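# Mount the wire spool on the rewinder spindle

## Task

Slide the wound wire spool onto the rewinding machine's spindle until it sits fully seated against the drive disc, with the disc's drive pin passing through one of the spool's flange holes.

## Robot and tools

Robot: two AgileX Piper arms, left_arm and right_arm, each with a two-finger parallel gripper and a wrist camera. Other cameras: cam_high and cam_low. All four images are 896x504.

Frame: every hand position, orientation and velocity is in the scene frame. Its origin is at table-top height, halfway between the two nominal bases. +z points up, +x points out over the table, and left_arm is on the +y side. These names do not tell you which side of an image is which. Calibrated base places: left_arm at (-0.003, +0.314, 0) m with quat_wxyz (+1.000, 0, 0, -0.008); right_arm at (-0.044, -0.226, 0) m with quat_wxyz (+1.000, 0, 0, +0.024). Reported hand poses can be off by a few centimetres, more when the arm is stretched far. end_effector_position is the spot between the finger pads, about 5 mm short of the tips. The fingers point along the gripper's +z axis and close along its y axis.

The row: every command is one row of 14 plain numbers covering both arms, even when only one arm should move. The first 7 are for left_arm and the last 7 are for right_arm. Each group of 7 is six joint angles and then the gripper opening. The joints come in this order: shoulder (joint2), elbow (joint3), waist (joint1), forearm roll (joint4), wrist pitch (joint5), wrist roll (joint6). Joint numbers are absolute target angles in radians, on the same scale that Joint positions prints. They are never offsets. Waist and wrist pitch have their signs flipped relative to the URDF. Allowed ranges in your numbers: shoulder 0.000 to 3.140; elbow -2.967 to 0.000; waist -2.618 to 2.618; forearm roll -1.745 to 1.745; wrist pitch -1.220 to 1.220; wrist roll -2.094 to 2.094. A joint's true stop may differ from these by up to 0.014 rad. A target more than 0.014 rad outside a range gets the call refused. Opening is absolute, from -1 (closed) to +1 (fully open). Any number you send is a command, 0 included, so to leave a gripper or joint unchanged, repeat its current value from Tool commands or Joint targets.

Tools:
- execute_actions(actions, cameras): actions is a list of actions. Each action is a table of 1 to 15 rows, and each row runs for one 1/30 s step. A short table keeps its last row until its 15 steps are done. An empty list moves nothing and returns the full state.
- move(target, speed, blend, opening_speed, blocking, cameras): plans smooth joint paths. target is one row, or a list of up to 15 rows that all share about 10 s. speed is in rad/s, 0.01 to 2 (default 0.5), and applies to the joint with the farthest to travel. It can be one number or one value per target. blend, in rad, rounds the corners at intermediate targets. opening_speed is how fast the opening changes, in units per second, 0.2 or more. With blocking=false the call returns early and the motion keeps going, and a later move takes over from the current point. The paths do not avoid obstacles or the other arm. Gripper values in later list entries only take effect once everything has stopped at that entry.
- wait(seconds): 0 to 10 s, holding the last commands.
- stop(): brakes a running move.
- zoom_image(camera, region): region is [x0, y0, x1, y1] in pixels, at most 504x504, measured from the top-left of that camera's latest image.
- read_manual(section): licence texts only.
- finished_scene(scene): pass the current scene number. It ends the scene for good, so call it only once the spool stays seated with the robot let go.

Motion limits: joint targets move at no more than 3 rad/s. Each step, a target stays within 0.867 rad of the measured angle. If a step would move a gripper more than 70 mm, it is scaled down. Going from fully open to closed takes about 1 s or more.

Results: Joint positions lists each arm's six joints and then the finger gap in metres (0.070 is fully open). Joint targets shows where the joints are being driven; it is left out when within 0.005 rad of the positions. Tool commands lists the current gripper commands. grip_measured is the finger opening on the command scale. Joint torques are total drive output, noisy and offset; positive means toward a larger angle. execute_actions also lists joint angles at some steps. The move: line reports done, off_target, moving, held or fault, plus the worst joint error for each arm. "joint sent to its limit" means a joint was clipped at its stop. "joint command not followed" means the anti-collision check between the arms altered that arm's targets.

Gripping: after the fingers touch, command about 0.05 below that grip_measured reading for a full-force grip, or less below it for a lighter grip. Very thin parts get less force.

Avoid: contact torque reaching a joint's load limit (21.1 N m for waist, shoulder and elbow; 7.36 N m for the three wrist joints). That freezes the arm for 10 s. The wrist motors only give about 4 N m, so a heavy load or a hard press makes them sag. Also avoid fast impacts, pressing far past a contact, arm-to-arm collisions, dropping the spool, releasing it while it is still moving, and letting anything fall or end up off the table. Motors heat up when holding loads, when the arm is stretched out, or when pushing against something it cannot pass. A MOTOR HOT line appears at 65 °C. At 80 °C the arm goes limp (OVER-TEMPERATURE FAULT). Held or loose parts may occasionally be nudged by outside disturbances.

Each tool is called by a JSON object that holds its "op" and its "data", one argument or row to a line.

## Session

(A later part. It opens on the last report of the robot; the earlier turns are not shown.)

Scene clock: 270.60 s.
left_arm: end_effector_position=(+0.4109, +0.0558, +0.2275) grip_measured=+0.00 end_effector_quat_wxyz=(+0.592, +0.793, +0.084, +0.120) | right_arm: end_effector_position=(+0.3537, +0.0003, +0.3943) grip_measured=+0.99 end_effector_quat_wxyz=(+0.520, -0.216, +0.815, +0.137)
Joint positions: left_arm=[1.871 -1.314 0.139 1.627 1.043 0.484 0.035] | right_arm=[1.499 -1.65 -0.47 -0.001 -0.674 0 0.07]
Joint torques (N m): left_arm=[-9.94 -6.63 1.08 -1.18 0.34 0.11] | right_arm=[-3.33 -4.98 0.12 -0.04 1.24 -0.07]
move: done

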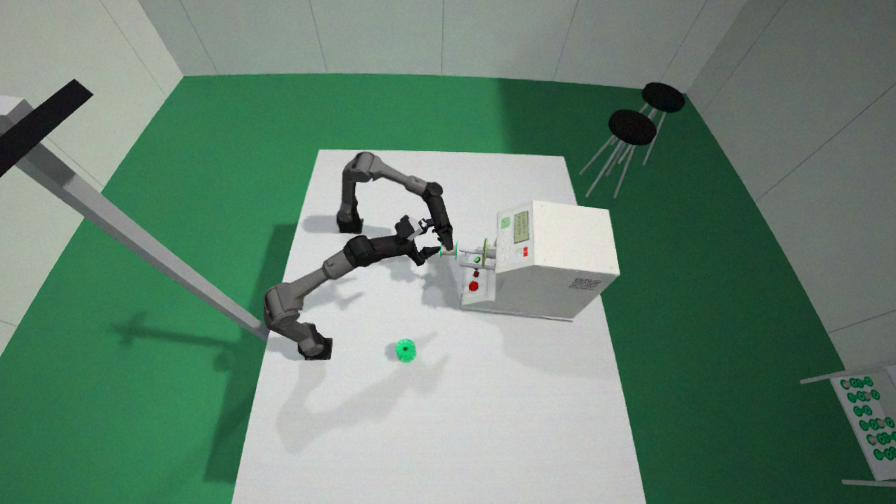

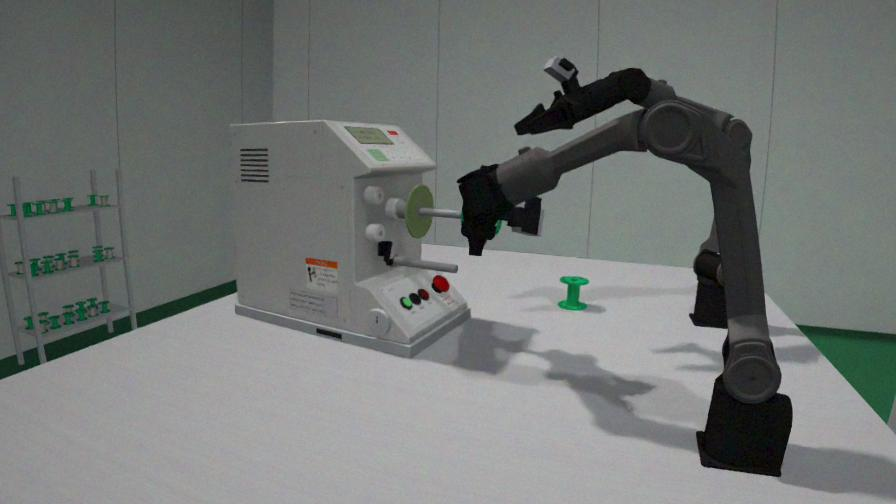

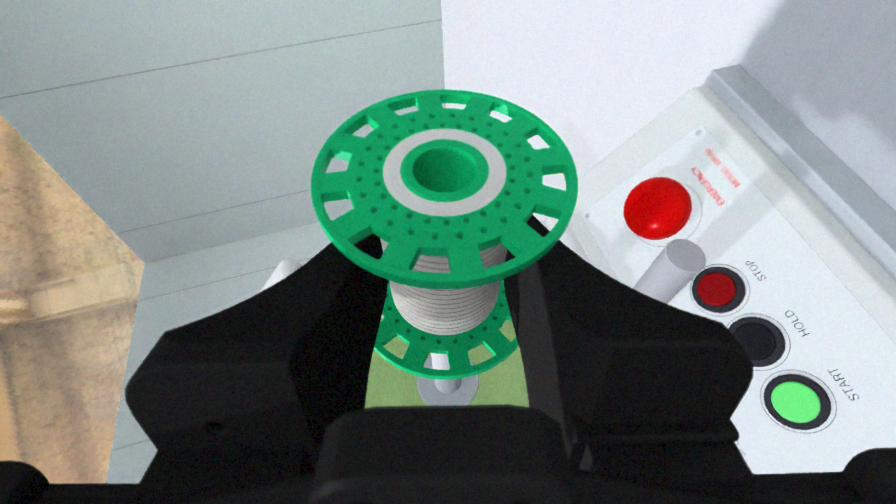

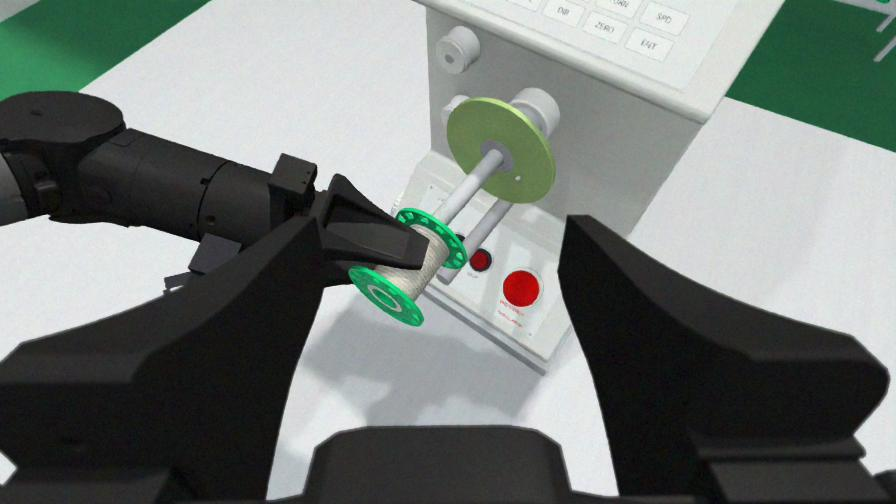

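{"op": "move", "data": {
  "target": [1.903, -1.359, 0.109, 1.667, 1.117, 0.476, -0.15, 1.499, -1.649, -0.47, 0, -0.674, 0, 1.0],
  "speed": 0.2,
  "cameras": ["cam_high", "cam_left_wrist", "cam_right_wrist"]
}}

{"op": "zoom_image", "data": {
  "camera": "cam_right_wrist",
  "region": [340, 150, 540, 340]
}}

{"op": "zoom_image", "data": {
  "camera": "cam_high",
  "region": [435, 230, 495, 270]
}}

Scene clock: 282.43 s.
left_arm: end_effector_position=(+0.4109, +0.0620, +0.2266) grip_measured=+0.00 end_effector_quat_wxyz=(+0.595, +0.795, +0.063, +0.104) | right_arm: end_effector_position=(+0.3537, +0.0003, +0.3940) grip_measured=+0.99 end_effector_quat_wxyz=(+0.519, -0.216, +0.815, +0.137)
Joint positions: left_arm=[1.903 -1.36 0.109 1.668 1.118 0.476 0.035] | right_arm=[1.499 -1.65 -0.47 -0.001 -0.674 0 0.07]
Joint torques (N m): left_arm=[-8.64 -7.4 0.3 -1.28 0.3 -0.2] | right_arm=[-4.01 -4.92 1.3 -0.03 0.97 -0.09]
move: done
Images, in order: cam_high, cam_left_wrist, cam_right_wrist.

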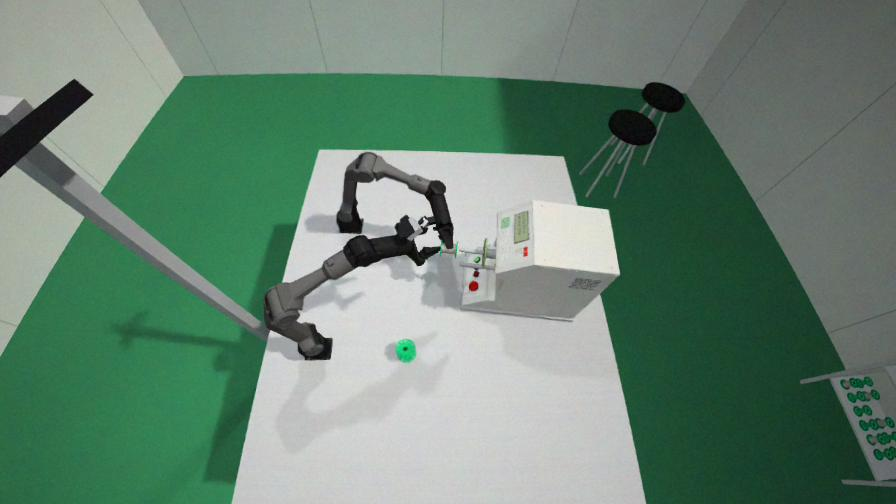

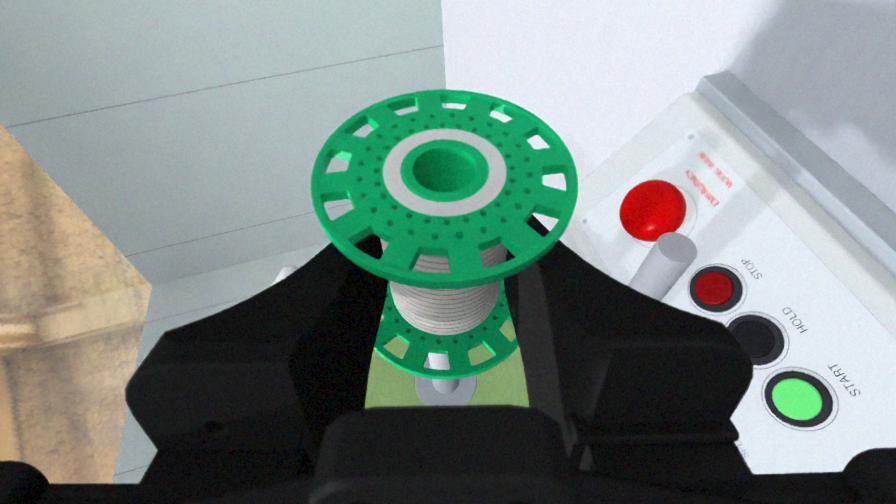

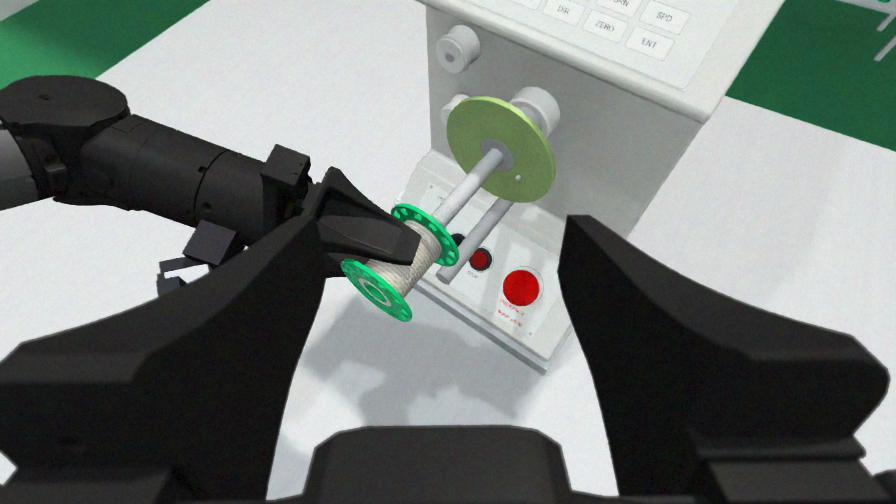

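Scaled by 2.520 from the camera's 896x504 image, which has a finer 1280x720 frame.

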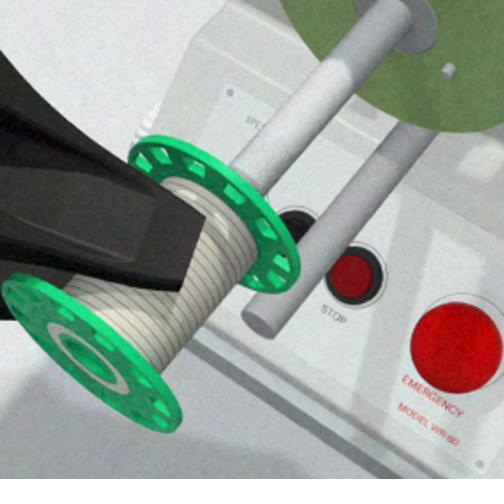

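Scaled by 8.400 from the camera's 896x504 image, which has a finer 1280x720 frame.

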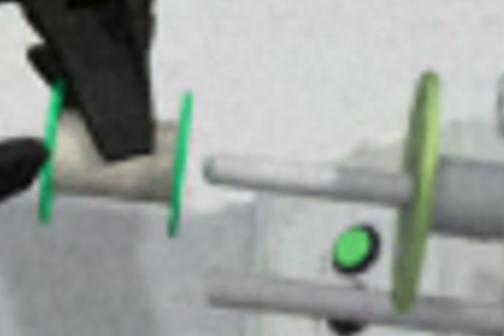

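{"op": "move", "data": {
  "target": [1.984, -1.486, 0.109, 1.689, 1.122, 0.426, -0.15, 1.499, -1.649, -0.47, 0, -0.674, 0, 1.0],
  "speed": 0.12,
  "cameras": ["cam_high", "cam_low", "cam_left_wrist", "cam_right_wrist"]
}}

{"op": "zoom_image", "data": {
  "camera": "cam_right_wrist",
  "region": [340, 150, 540, 340]
}}

{"op": "zoom_image", "data": {
  "camera": "cam_low",
  "region": [390, 170, 550, 270]
}}

Scene clock: 293.77 s.
left_arm: end_effector_position=(+0.4349, +0.0586, +0.2275) grip_measured=+0.00 end_effector_quat_wxyz=(+0.595, +0.794, +0.062, +0.106) | right_arm: end_effector_position=(+0.3537, +0.0003, +0.3940) grip_measured=+0.99 end_effector_quat_wxyz=(+0.519, -0.216, +0.815, +0.137)
Joint positions: left_arm=[1.983 -1.488 0.11 1.688 1.122 0.426 0.035] | right_arm=[1.499 -1.65 -0.47 -0.001 -0.674 0 0.07]
Joint torques (N m): left_arm=[-5.82 -4.05 -1.22 -0.11 -0.17 -0.17] | right_arm=[-4.01 -4.99 1.34 -0.02 1.01 -0.09]
move: done

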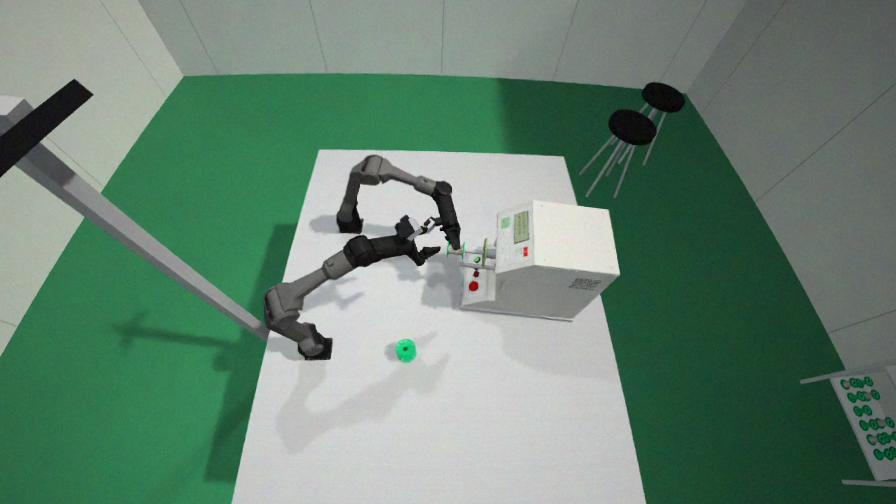

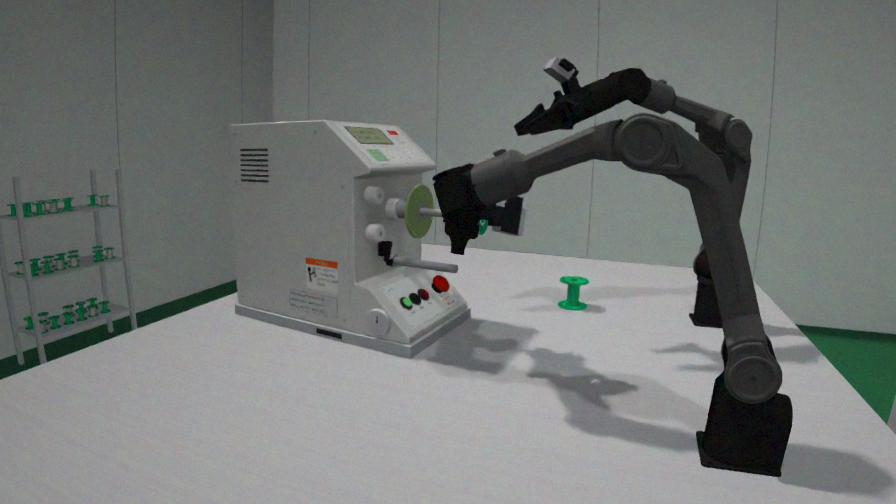

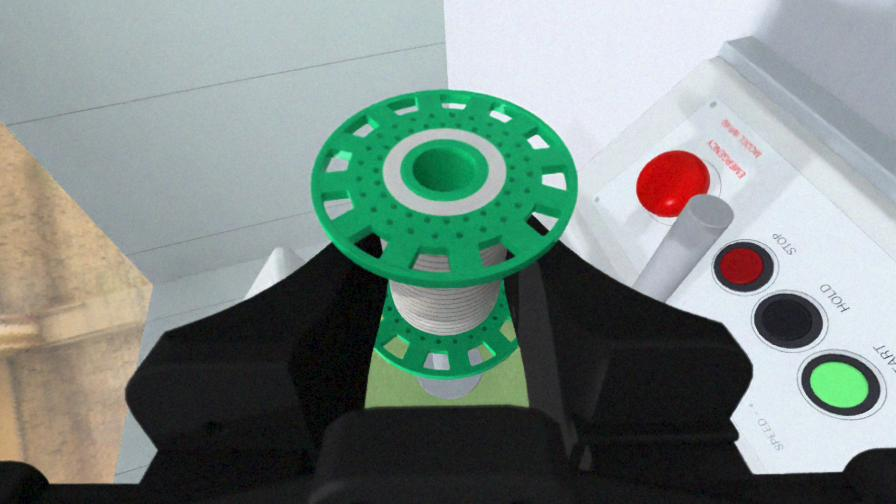

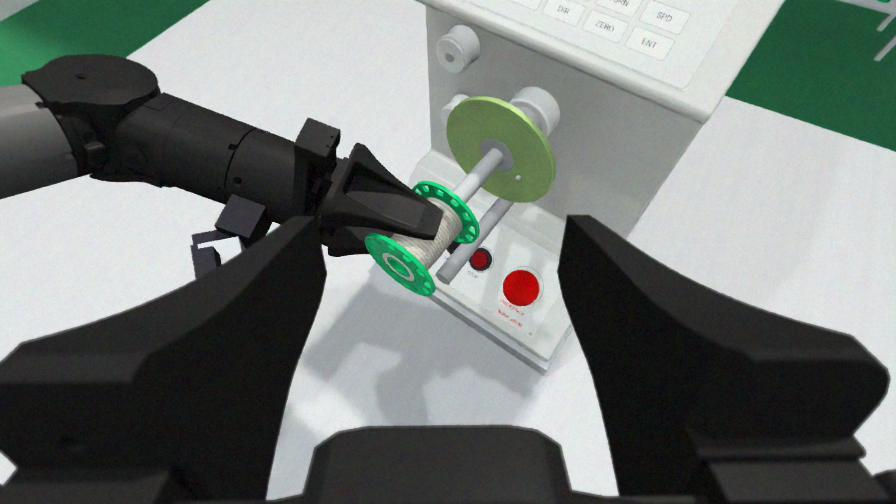

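Scaled by 2.520 from the camera's 896x504 image, which has a finer 1280x720 frame.

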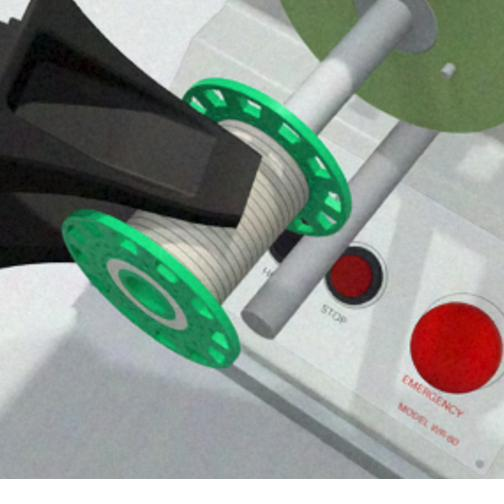

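Scaled by 3.150 from the camera's 896x504 image, which has a finer 1280x720 frame.

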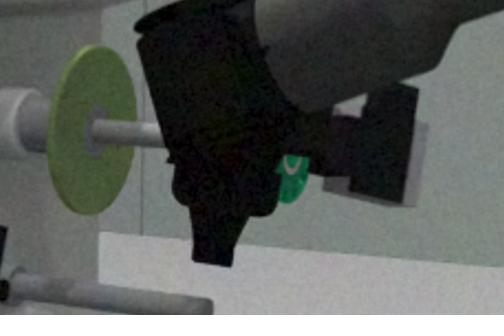

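{"op": "move", "data": {
  "target": [1.981, -1.491, 0.109, 1.693, 1.123, 0.417, -0.15, 1.009, -0.414, -0.423, 0, 0.677, 0, 1.0],
  "speed": 0.9,
  "cameras": ["cam_left_wrist", "cam_right_wrist"]
}}

{"op": "zoom_image", "data": {
  "camera": "cam_right_wrist",
  "region": [330, 130, 520, 290]
}}

{"op": "zoom_image", "data": {
  "camera": "cam_right_wrist",
  "region": [340, 180, 440, 280]
}}

Scene clock: 300.43 s.
left_arm: end_effector_position=(+0.4347, +0.0588, +0.2270) grip_measured=+0.00 end_effector_quat_wxyz=(+0.594, +0.795, +0.063, +0.104) | right_arm: end_effector_position=(+0.2502, -0.0762, +0.3164) grip_measured=+0.99 end_effector_quat_wxyz=(+0.743, -0.151, +0.627, +0.178)
Joint positions: left_arm=[1.983 -1.49 0.11 1.694 1.122 0.417 0.035] | right_arm=[1.008 -0.412 -0.424 -0.001 0.677 0 0.07]
Joint torques (N m): left_arm=[-5.13 -1.94 -4.77 1.19 -0.44 -0.43] | right_arm=[-0.64 -6.93 1.27 -0.01 1.03 -0.11]
move: done
Images, in order: cam_left_wrist, cam_right_wrist.

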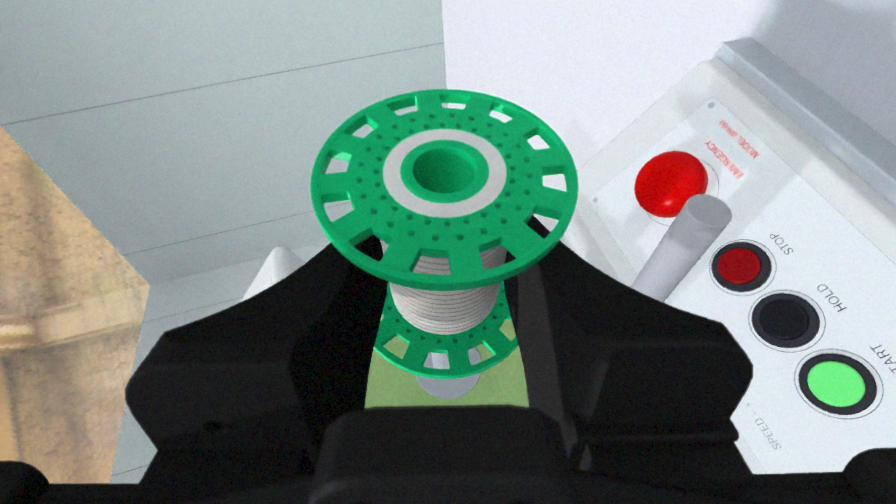

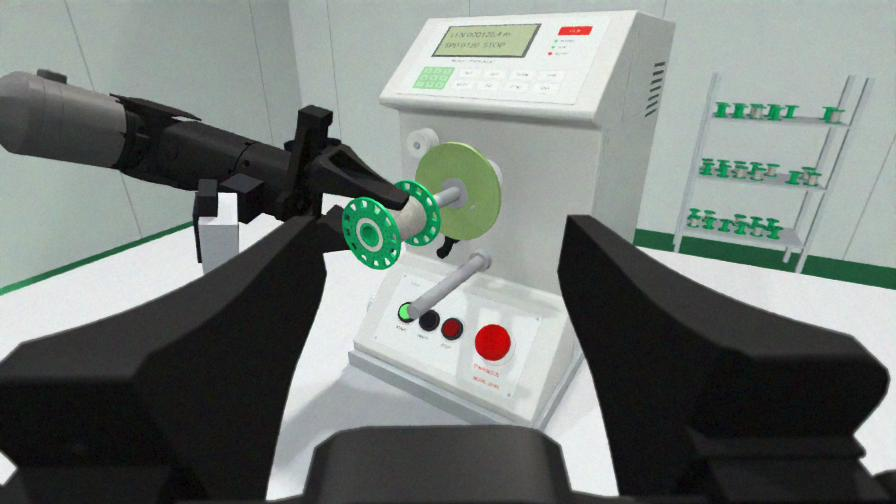

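Scaled by 2.653 from the camera's 896x504 image, which has a finer 1280x720 frame.

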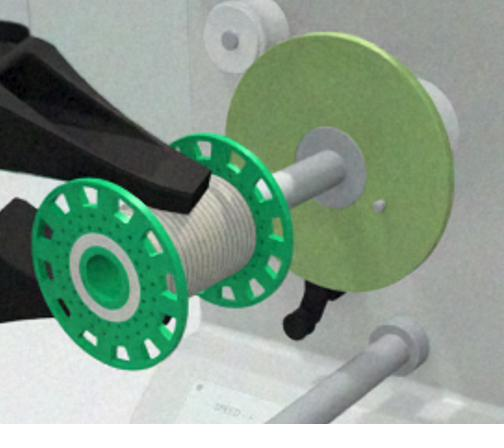

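Scaled by 5.040 from the camera's 896x504 image, which has a finer 1280x720 frame.

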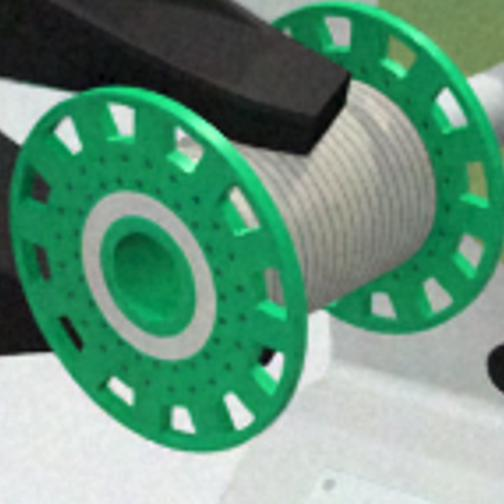

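{"op": "zoom_image", "data": {
  "camera": "cam_right_wrist",
  "region": [435, 170, 495, 230]
}}

Scaled by 8.400 from the camera's 896x504 image, which has a finer 1280x720 frame.

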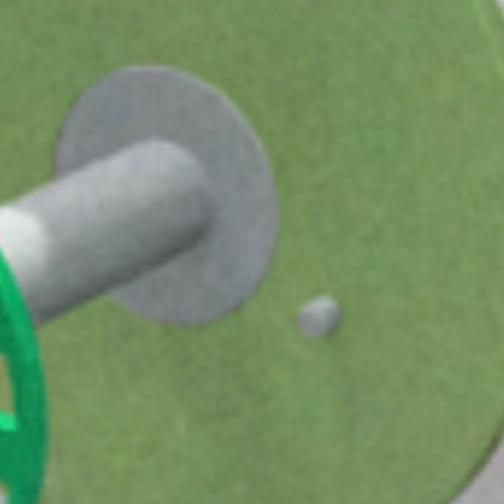

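{"op": "move", "data": {
  "target": [
    [1.9825, -1.4885, 0.109, 1.691, 1.1225, 0.4215, -0.03, 1.009, -0.414, -0.423, 0, 0.677, 0, 1.0],
    [2.035, -1.573, 0.11, 1.7065, 1.126, 0.385, -0.03, 1.009, -0.414, -0.423, 0, 0.677, 0, 1.0],
    [2.089, -1.664, 0.11, 1.7235, 1.131, 0.345, -0.03, 1.009, -0.414, -0.423, 0, 0.677, 0, 1.0]
  ],
  "speed": 0.1,
  "blend": [0.0, 0.01, 0],
  "cameras": ["cam_high", "cam_left_wrist", "cam_right_wrist"]
}}

{"op": "zoom_image", "data": {
  "camera": "cam_right_wrist",
  "region": [330, 130, 520, 290]
}}

Scene clock: 319.87 s.
left_arm: end_effector_position=(+0.4648, +0.0550, +0.2277) grip_measured=+0.00 end_effector_quat_wxyz=(+0.595, +0.794, +0.063, +0.105) | right_arm: end_effector_position=(+0.2503, -0.0761, +0.3172) grip_measured=+0.99 end_effector_quat_wxyz=(+0.743, -0.151, +0.627, +0.178)
Joint positions: left_arm=[2.088 -1.665 0.11 1.723 1.131 0.345 0.035] | right_arm=[1.008 -0.414 -0.424 -0.001 0.677 0 0.07]
Joint torques (N m): left_arm=[-4.33 -4.02 -0.74 0.37 -0.92 0.35] | right_arm=[-0.15 -6.95 0.03 0.02 1.18 -0.14]
move: done
Images, in order: cam_high, cam_left_wrist, cam_right_wrist.

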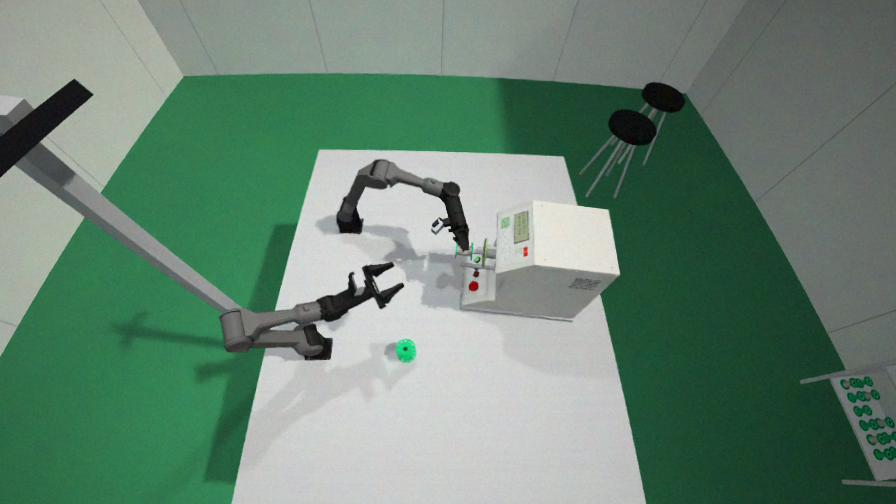

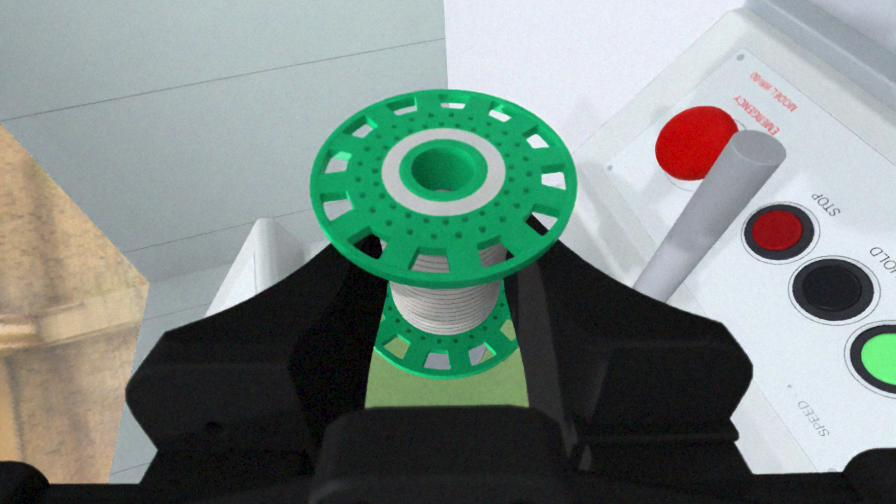

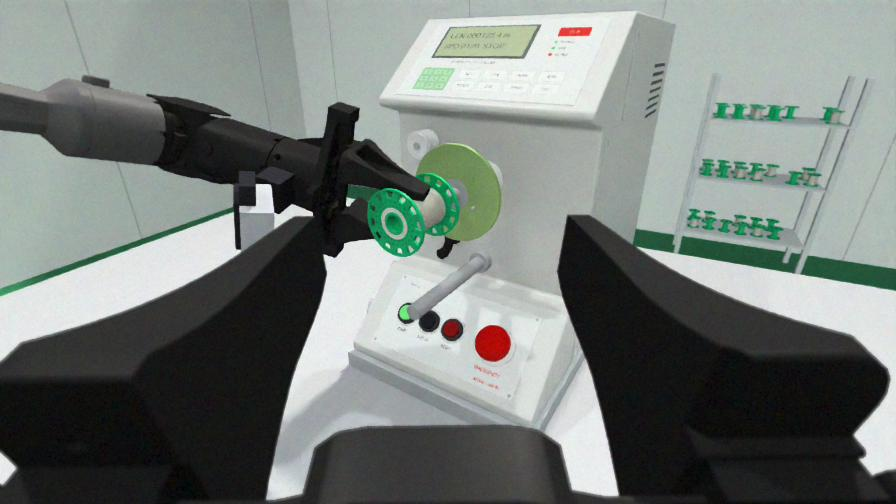

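Scaled by 2.653 from the camera's 896x504 image, which has a finer 1280x720 frame.

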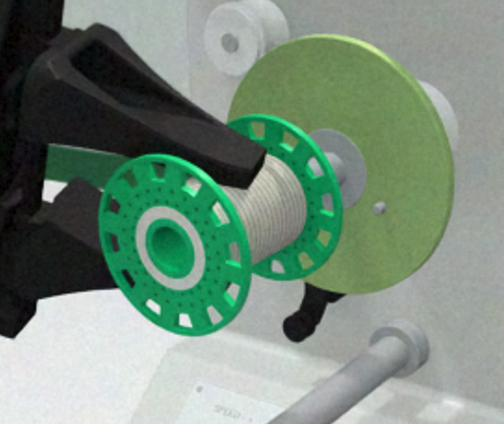

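{"op": "move", "data": {
  "target": [
    [2.088, -1.664, 0.11, 1.7235, 1.131, 0.345, 0.35, 1.009, -0.414, -0.423, 0, 0.677, 0, 1.0],
    [2.121, -1.609, 0.094, 1.562, 1.191, 0.455, 0.35, 1.009, -0.414, -0.423, 0, 0.677, 0, 1.0]
  ],
  "speed": 0.2,
  "opening_speed": 0.5,
  "cameras": ["cam_high", "cam_left_wrist", "cam_right_wrist"]
}}

{"op": "zoom_image", "data": {
  "camera": "cam_right_wrist",
  "region": [330, 130, 520, 290]
}}

{"op": "zoom_image", "data": {
  "camera": "cam_left_wrist",
  "region": [300, 80, 600, 410]
}}

Scene clock: 332.50 s.
left_arm: end_effector_position=(+0.4651, +0.0548, +0.2278) grip_measured=+0.35 end_effector_quat_wxyz=(+0.647, +0.753, +0.071, +0.097) | right_arm: end_effector_position=(+0.2503, -0.0761, +0.3172) grip_measured=+0.99 end_effector_quat_wxyz=(+0.743, -0.151, +0.627, +0.178)
Joint positions: left_arm=[2.121 -1.609 0.095 1.562 1.191 0.456 0.047] | right_arm=[1.008 -0.414 -0.424 -0.001 0.677 0 0.07]
Joint torques (N m): left_arm=[-9.43 -5.73 -0.03 -0.8 0.23 -0.24] | right_arm=[-0.18 -6.87 0.03 0.04 1.03 -0.13]
move: done
Images, in order: cam_high, cam_left_wrist, cam_right_wrist.

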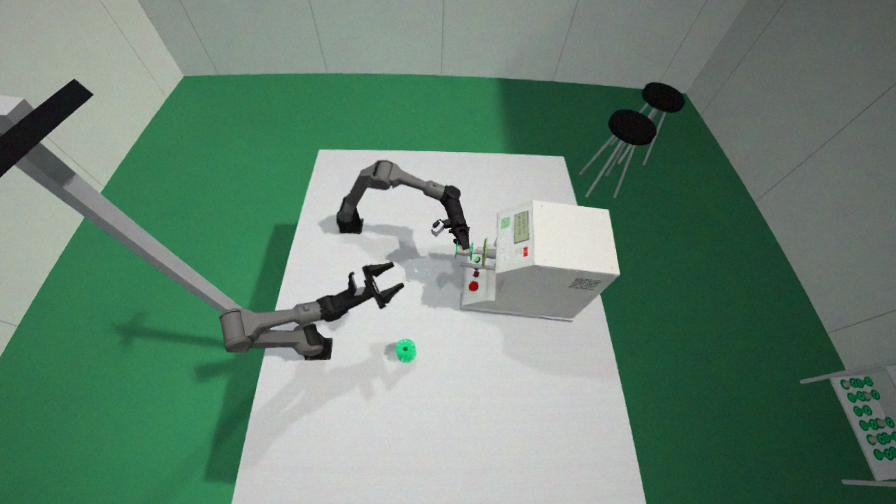

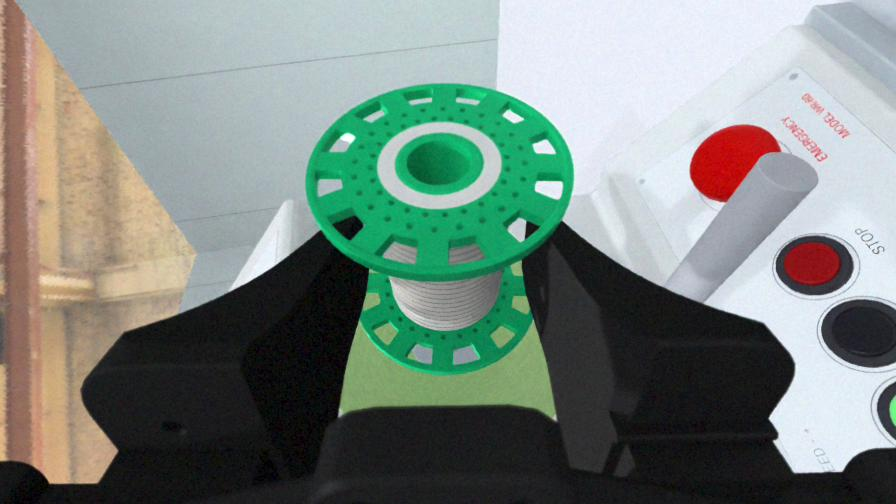

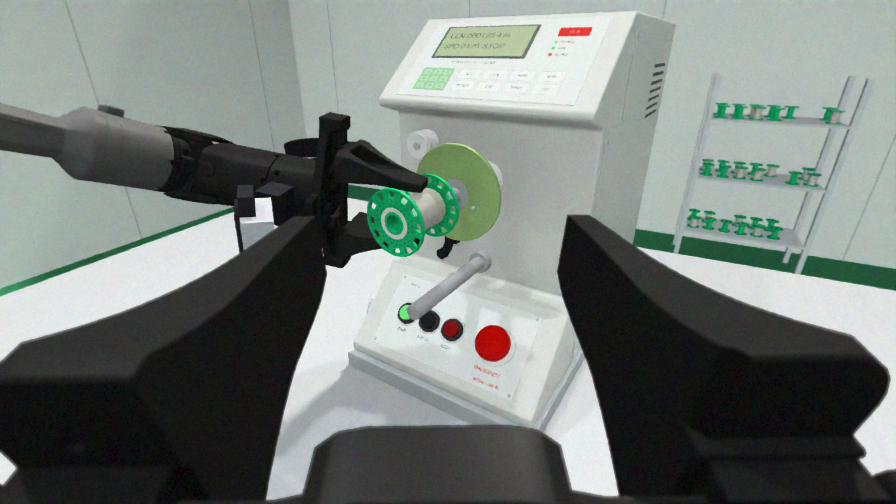

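Scaled by 2.653 from the camera's 896x504 image, which has a finer 1280x720 frame.

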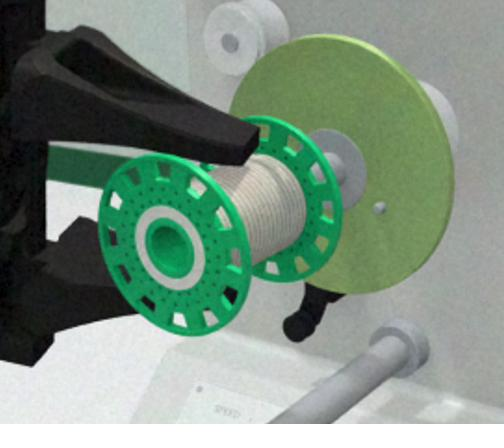

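Scaled by 1.527 from the camera's 896x504 image, which has a finer 1280x720 frame.

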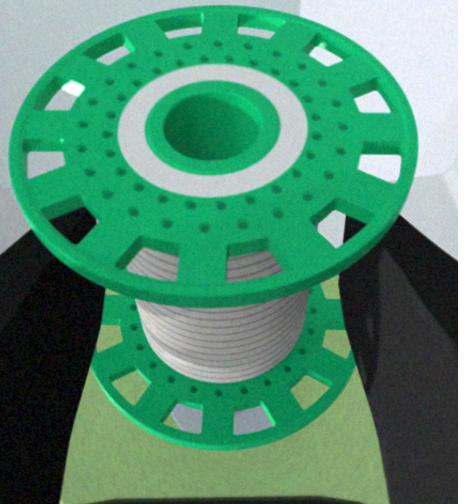

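{"op": "zoom_image", "data": {
  "camera": "cam_right_wrist",
  "region": [360, 180, 440, 260]
}}

{"op": "zoom_image", "data": {
  "camera": "cam_left_wrist",
  "region": [350, 250, 550, 390]
}}

Scaled by 6.300 from the camera's 896x504 image, which has a finer 1280x720 frame.

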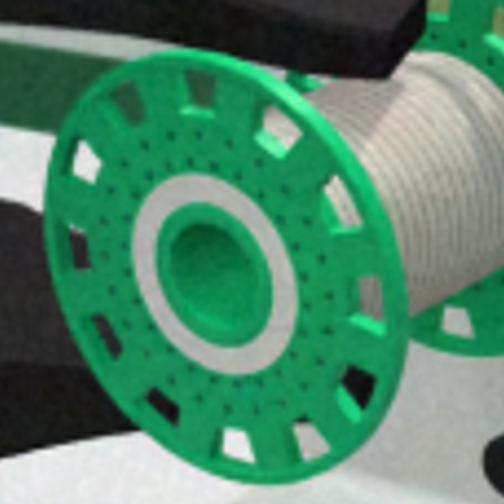

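Scaled by 2.520 from the camera's 896x504 image, which has a finer 1280x720 frame.

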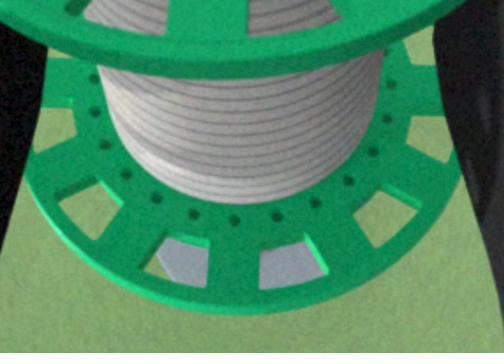

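{"op": "move", "data": {
  "target": [
    [2.121, -1.609, 0.094, 1.562, 1.191, 0.432, 0.35, 1.009, -0.414, -0.423, 0, 0.677, 0, 1.0],
    [2.121, -1.609, 0.094, 1.562, 1.191, 0.432, -0.06, 1.009, -0.414, -0.423, 0, 0.677, 0, 1.0]
  ],
  "speed": 0.2,
  "opening_speed": 0.5,
  "cameras": ["cam_high", "cam_left_wrist", "cam_right_wrist"]
}}

{"op": "zoom_image", "data": {
  "camera": "cam_right_wrist",
  "region": [360, 180, 440, 260]
}}

{"op": "zoom_image", "data": {
  "camera": "cam_left_wrist",
  "region": [350, 250, 550, 390]
}}

Scene clock: 341.00 s.
left_arm: end_effector_position=(+0.4651, +0.0548, +0.2278) grip_measured=+0.00 end_effector_quat_wxyz=(+0.648, +0.752, +0.079, +0.089) | right_arm: end_effector_position=(+0.2503, -0.0761, +0.3172) grip_measured=+0.99 end_effector_quat_wxyz=(+0.743, -0.151, +0.627, +0.178)
Joint positions: left_arm=[2.121 -1.609 0.095 1.562 1.191 0.433 0.035] | right_arm=[1.008 -0.414 -0.424 -0.001 0.677 0 0.07]
Joint torques (N m): left_arm=[-10.74 -6.73 1.1 -1.06 0.28 0.14] | right_arm=[-0.21 -6.87 0 0.06 1.02 -0.13]
move: done
Images, in order: cam_high, cam_left_wrist, cam_right_wrist.

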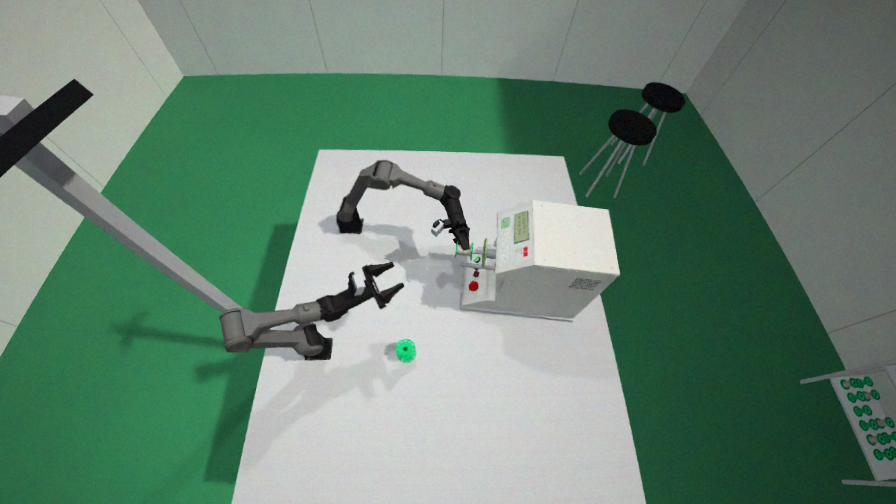

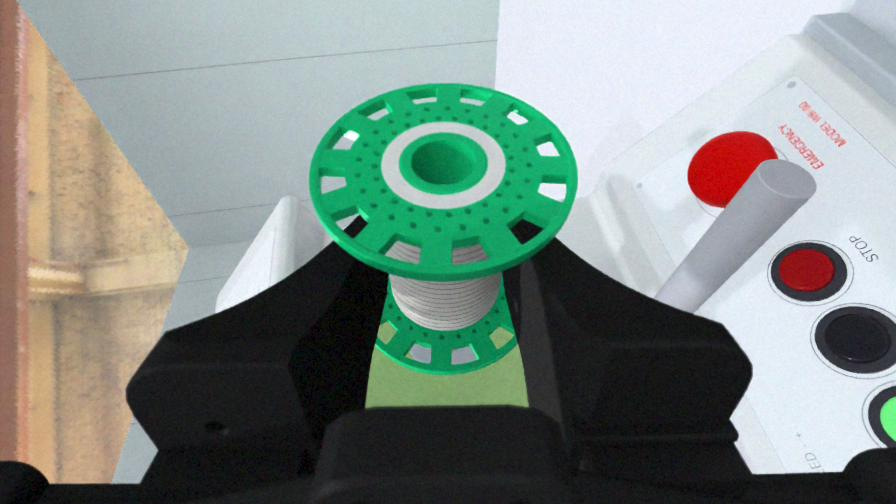

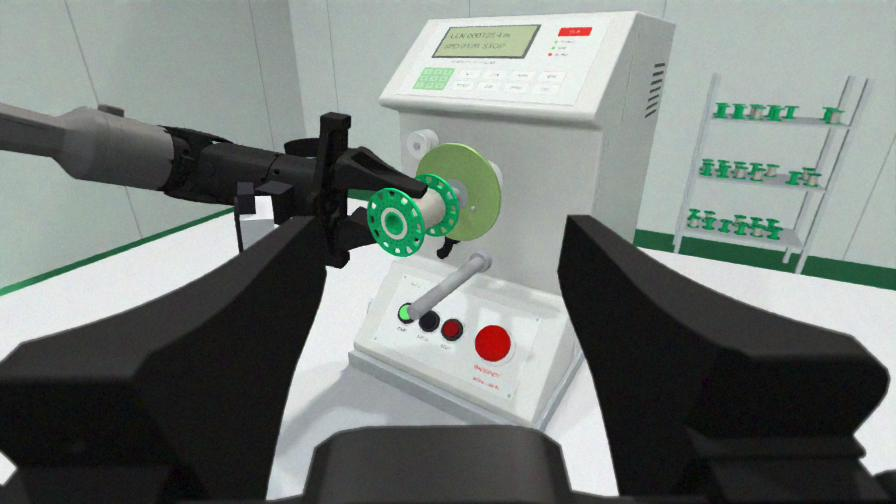

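Scaled by 6.300 from the camera's 896x504 image, which has a finer 1280x720 frame.

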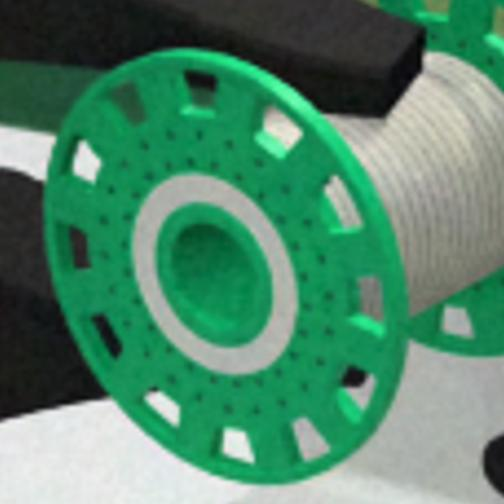

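Scaled by 2.520 from the camera's 896x504 image, which has a finer 1280x720 frame.

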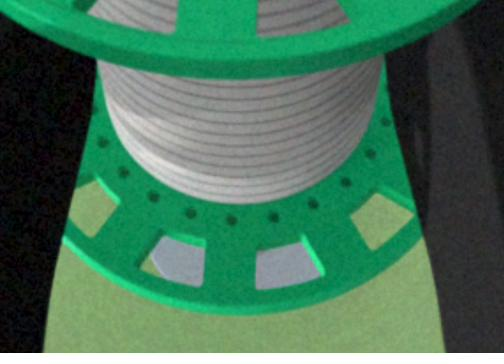

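{"op": "move", "data": {
  "target": [
    [2.121, -1.609, 0.094, 1.562, 1.191, 0.432, -0.04, 1.009, -0.414, -0.423, 0, 0.677, 0, 1.0],
    [2.1975, -1.731, 0.0947, 1.564, 1.1975, 0.382, -0.04, 1.009, -0.414, -0.423, 0, 0.677, 0, 1.0],
    [2.26, -1.846, 0.096, 1.584, 1.196, 0.326, -0.04, 1.009, -0.414, -0.423, 0, 0.677, 0, 1.0]
  ],
  "speed": 0.1,
  "blend": [0, 0.01, 0],
  "cameras": ["cam_high", "cam_left_wrist", "cam_right_wrist"]
}}

{"op": "zoom_image", "data": {
  "camera": "cam_right_wrist",
  "region": [370, 160, 470, 260]
}}

{"op": "zoom_image", "data": {
  "camera": "cam_left_wrist",
  "region": [300, 80, 600, 410]
}}

{"op": "zoom_image", "data": {
  "camera": "cam_high",
  "region": [435, 225, 505, 275]
}}

Scene clock: 351.40 s.
left_arm: end_effector_position=(+0.5012, +0.0505, +0.2283) grip_measured=+0.00 end_effector_quat_wxyz=(+0.654, +0.747, +0.082, +0.088) | right_arm: end_effector_position=(+0.2503, -0.0761, +0.3172) grip_measured=+0.99 end_effector_quat_wxyz=(+0.743, -0.151, +0.627, +0.178)
Joint positions: left_arm=[2.26 -1.847 0.095 1.583 1.196 0.326 0.035] | right_arm=[1.008 -0.414 -0.424 -0.001 0.677 0 0.07]
Joint torques (N m): left_arm=[-10.94 -7.34 5.14 -1.29 0.34 -0.06] | right_arm=[-0.22 -6.84 0.04 0.08 1.05 -0.12]
move: done
Images, in order: cam_high, cam_left_wrist, cam_right_wrist.

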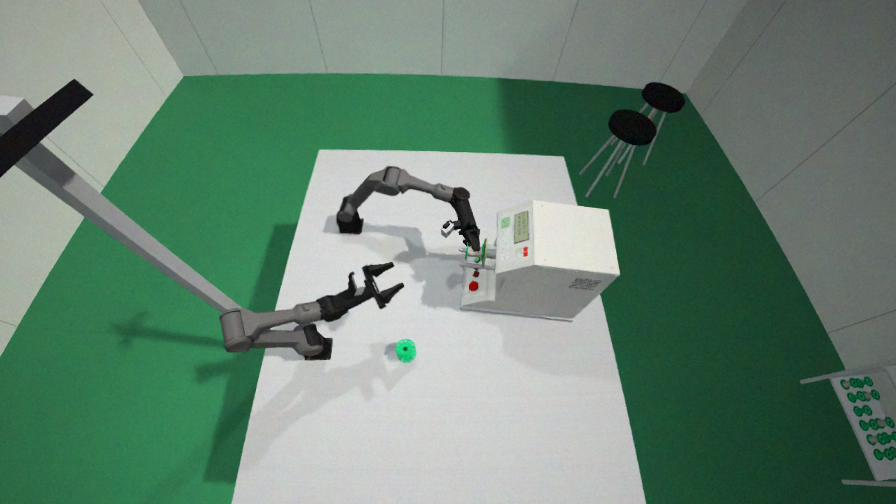

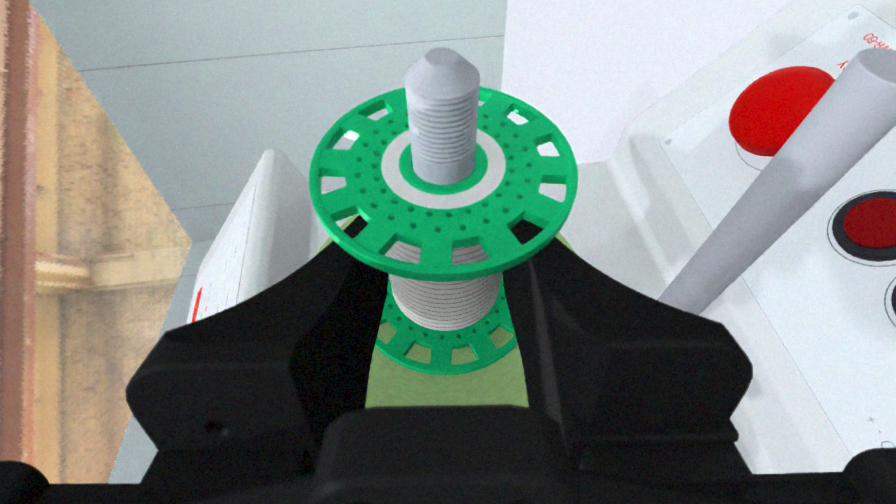

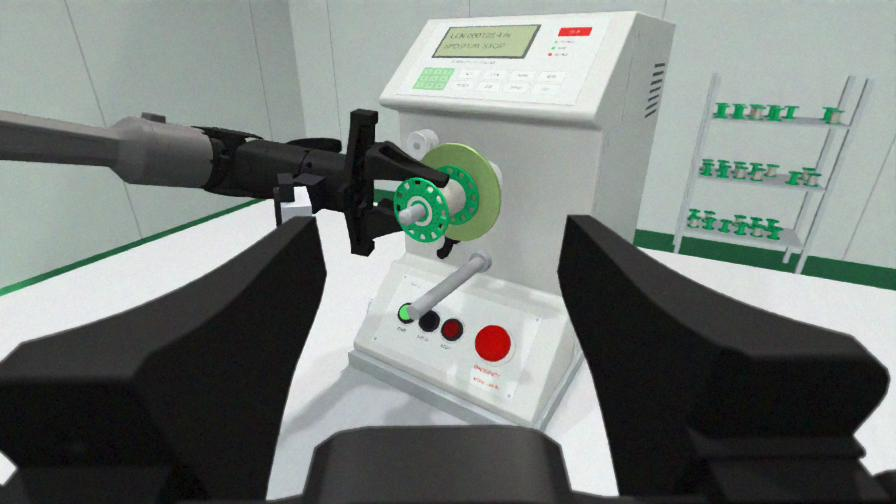

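Scaled by 5.040 from the camera's 896x504 image, which has a finer 1280x720 frame.

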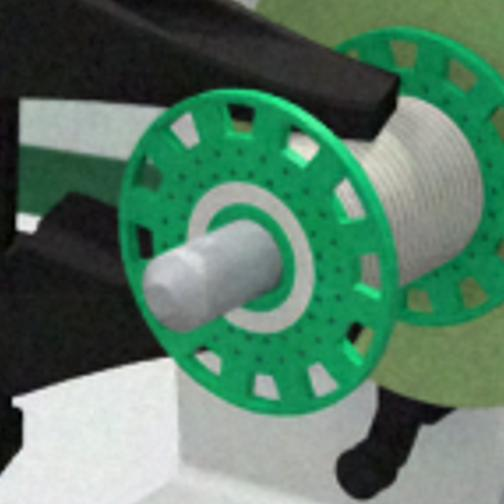

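Scaled by 1.527 from the camera's 896x504 image, which has a finer 1280x720 frame.

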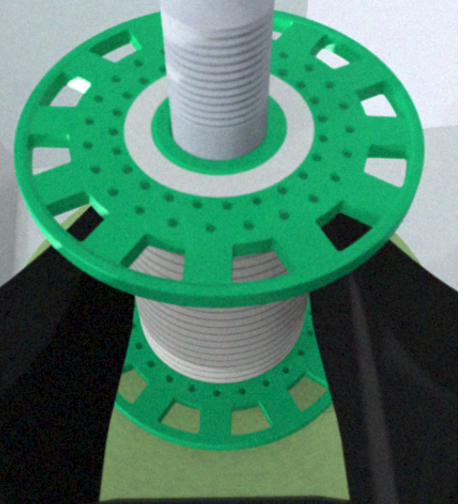

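Scaled by 7.200 from the camera's 896x504 image, which has a finer 1280x720 frame.

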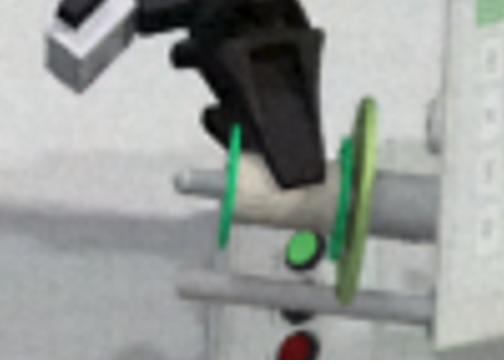

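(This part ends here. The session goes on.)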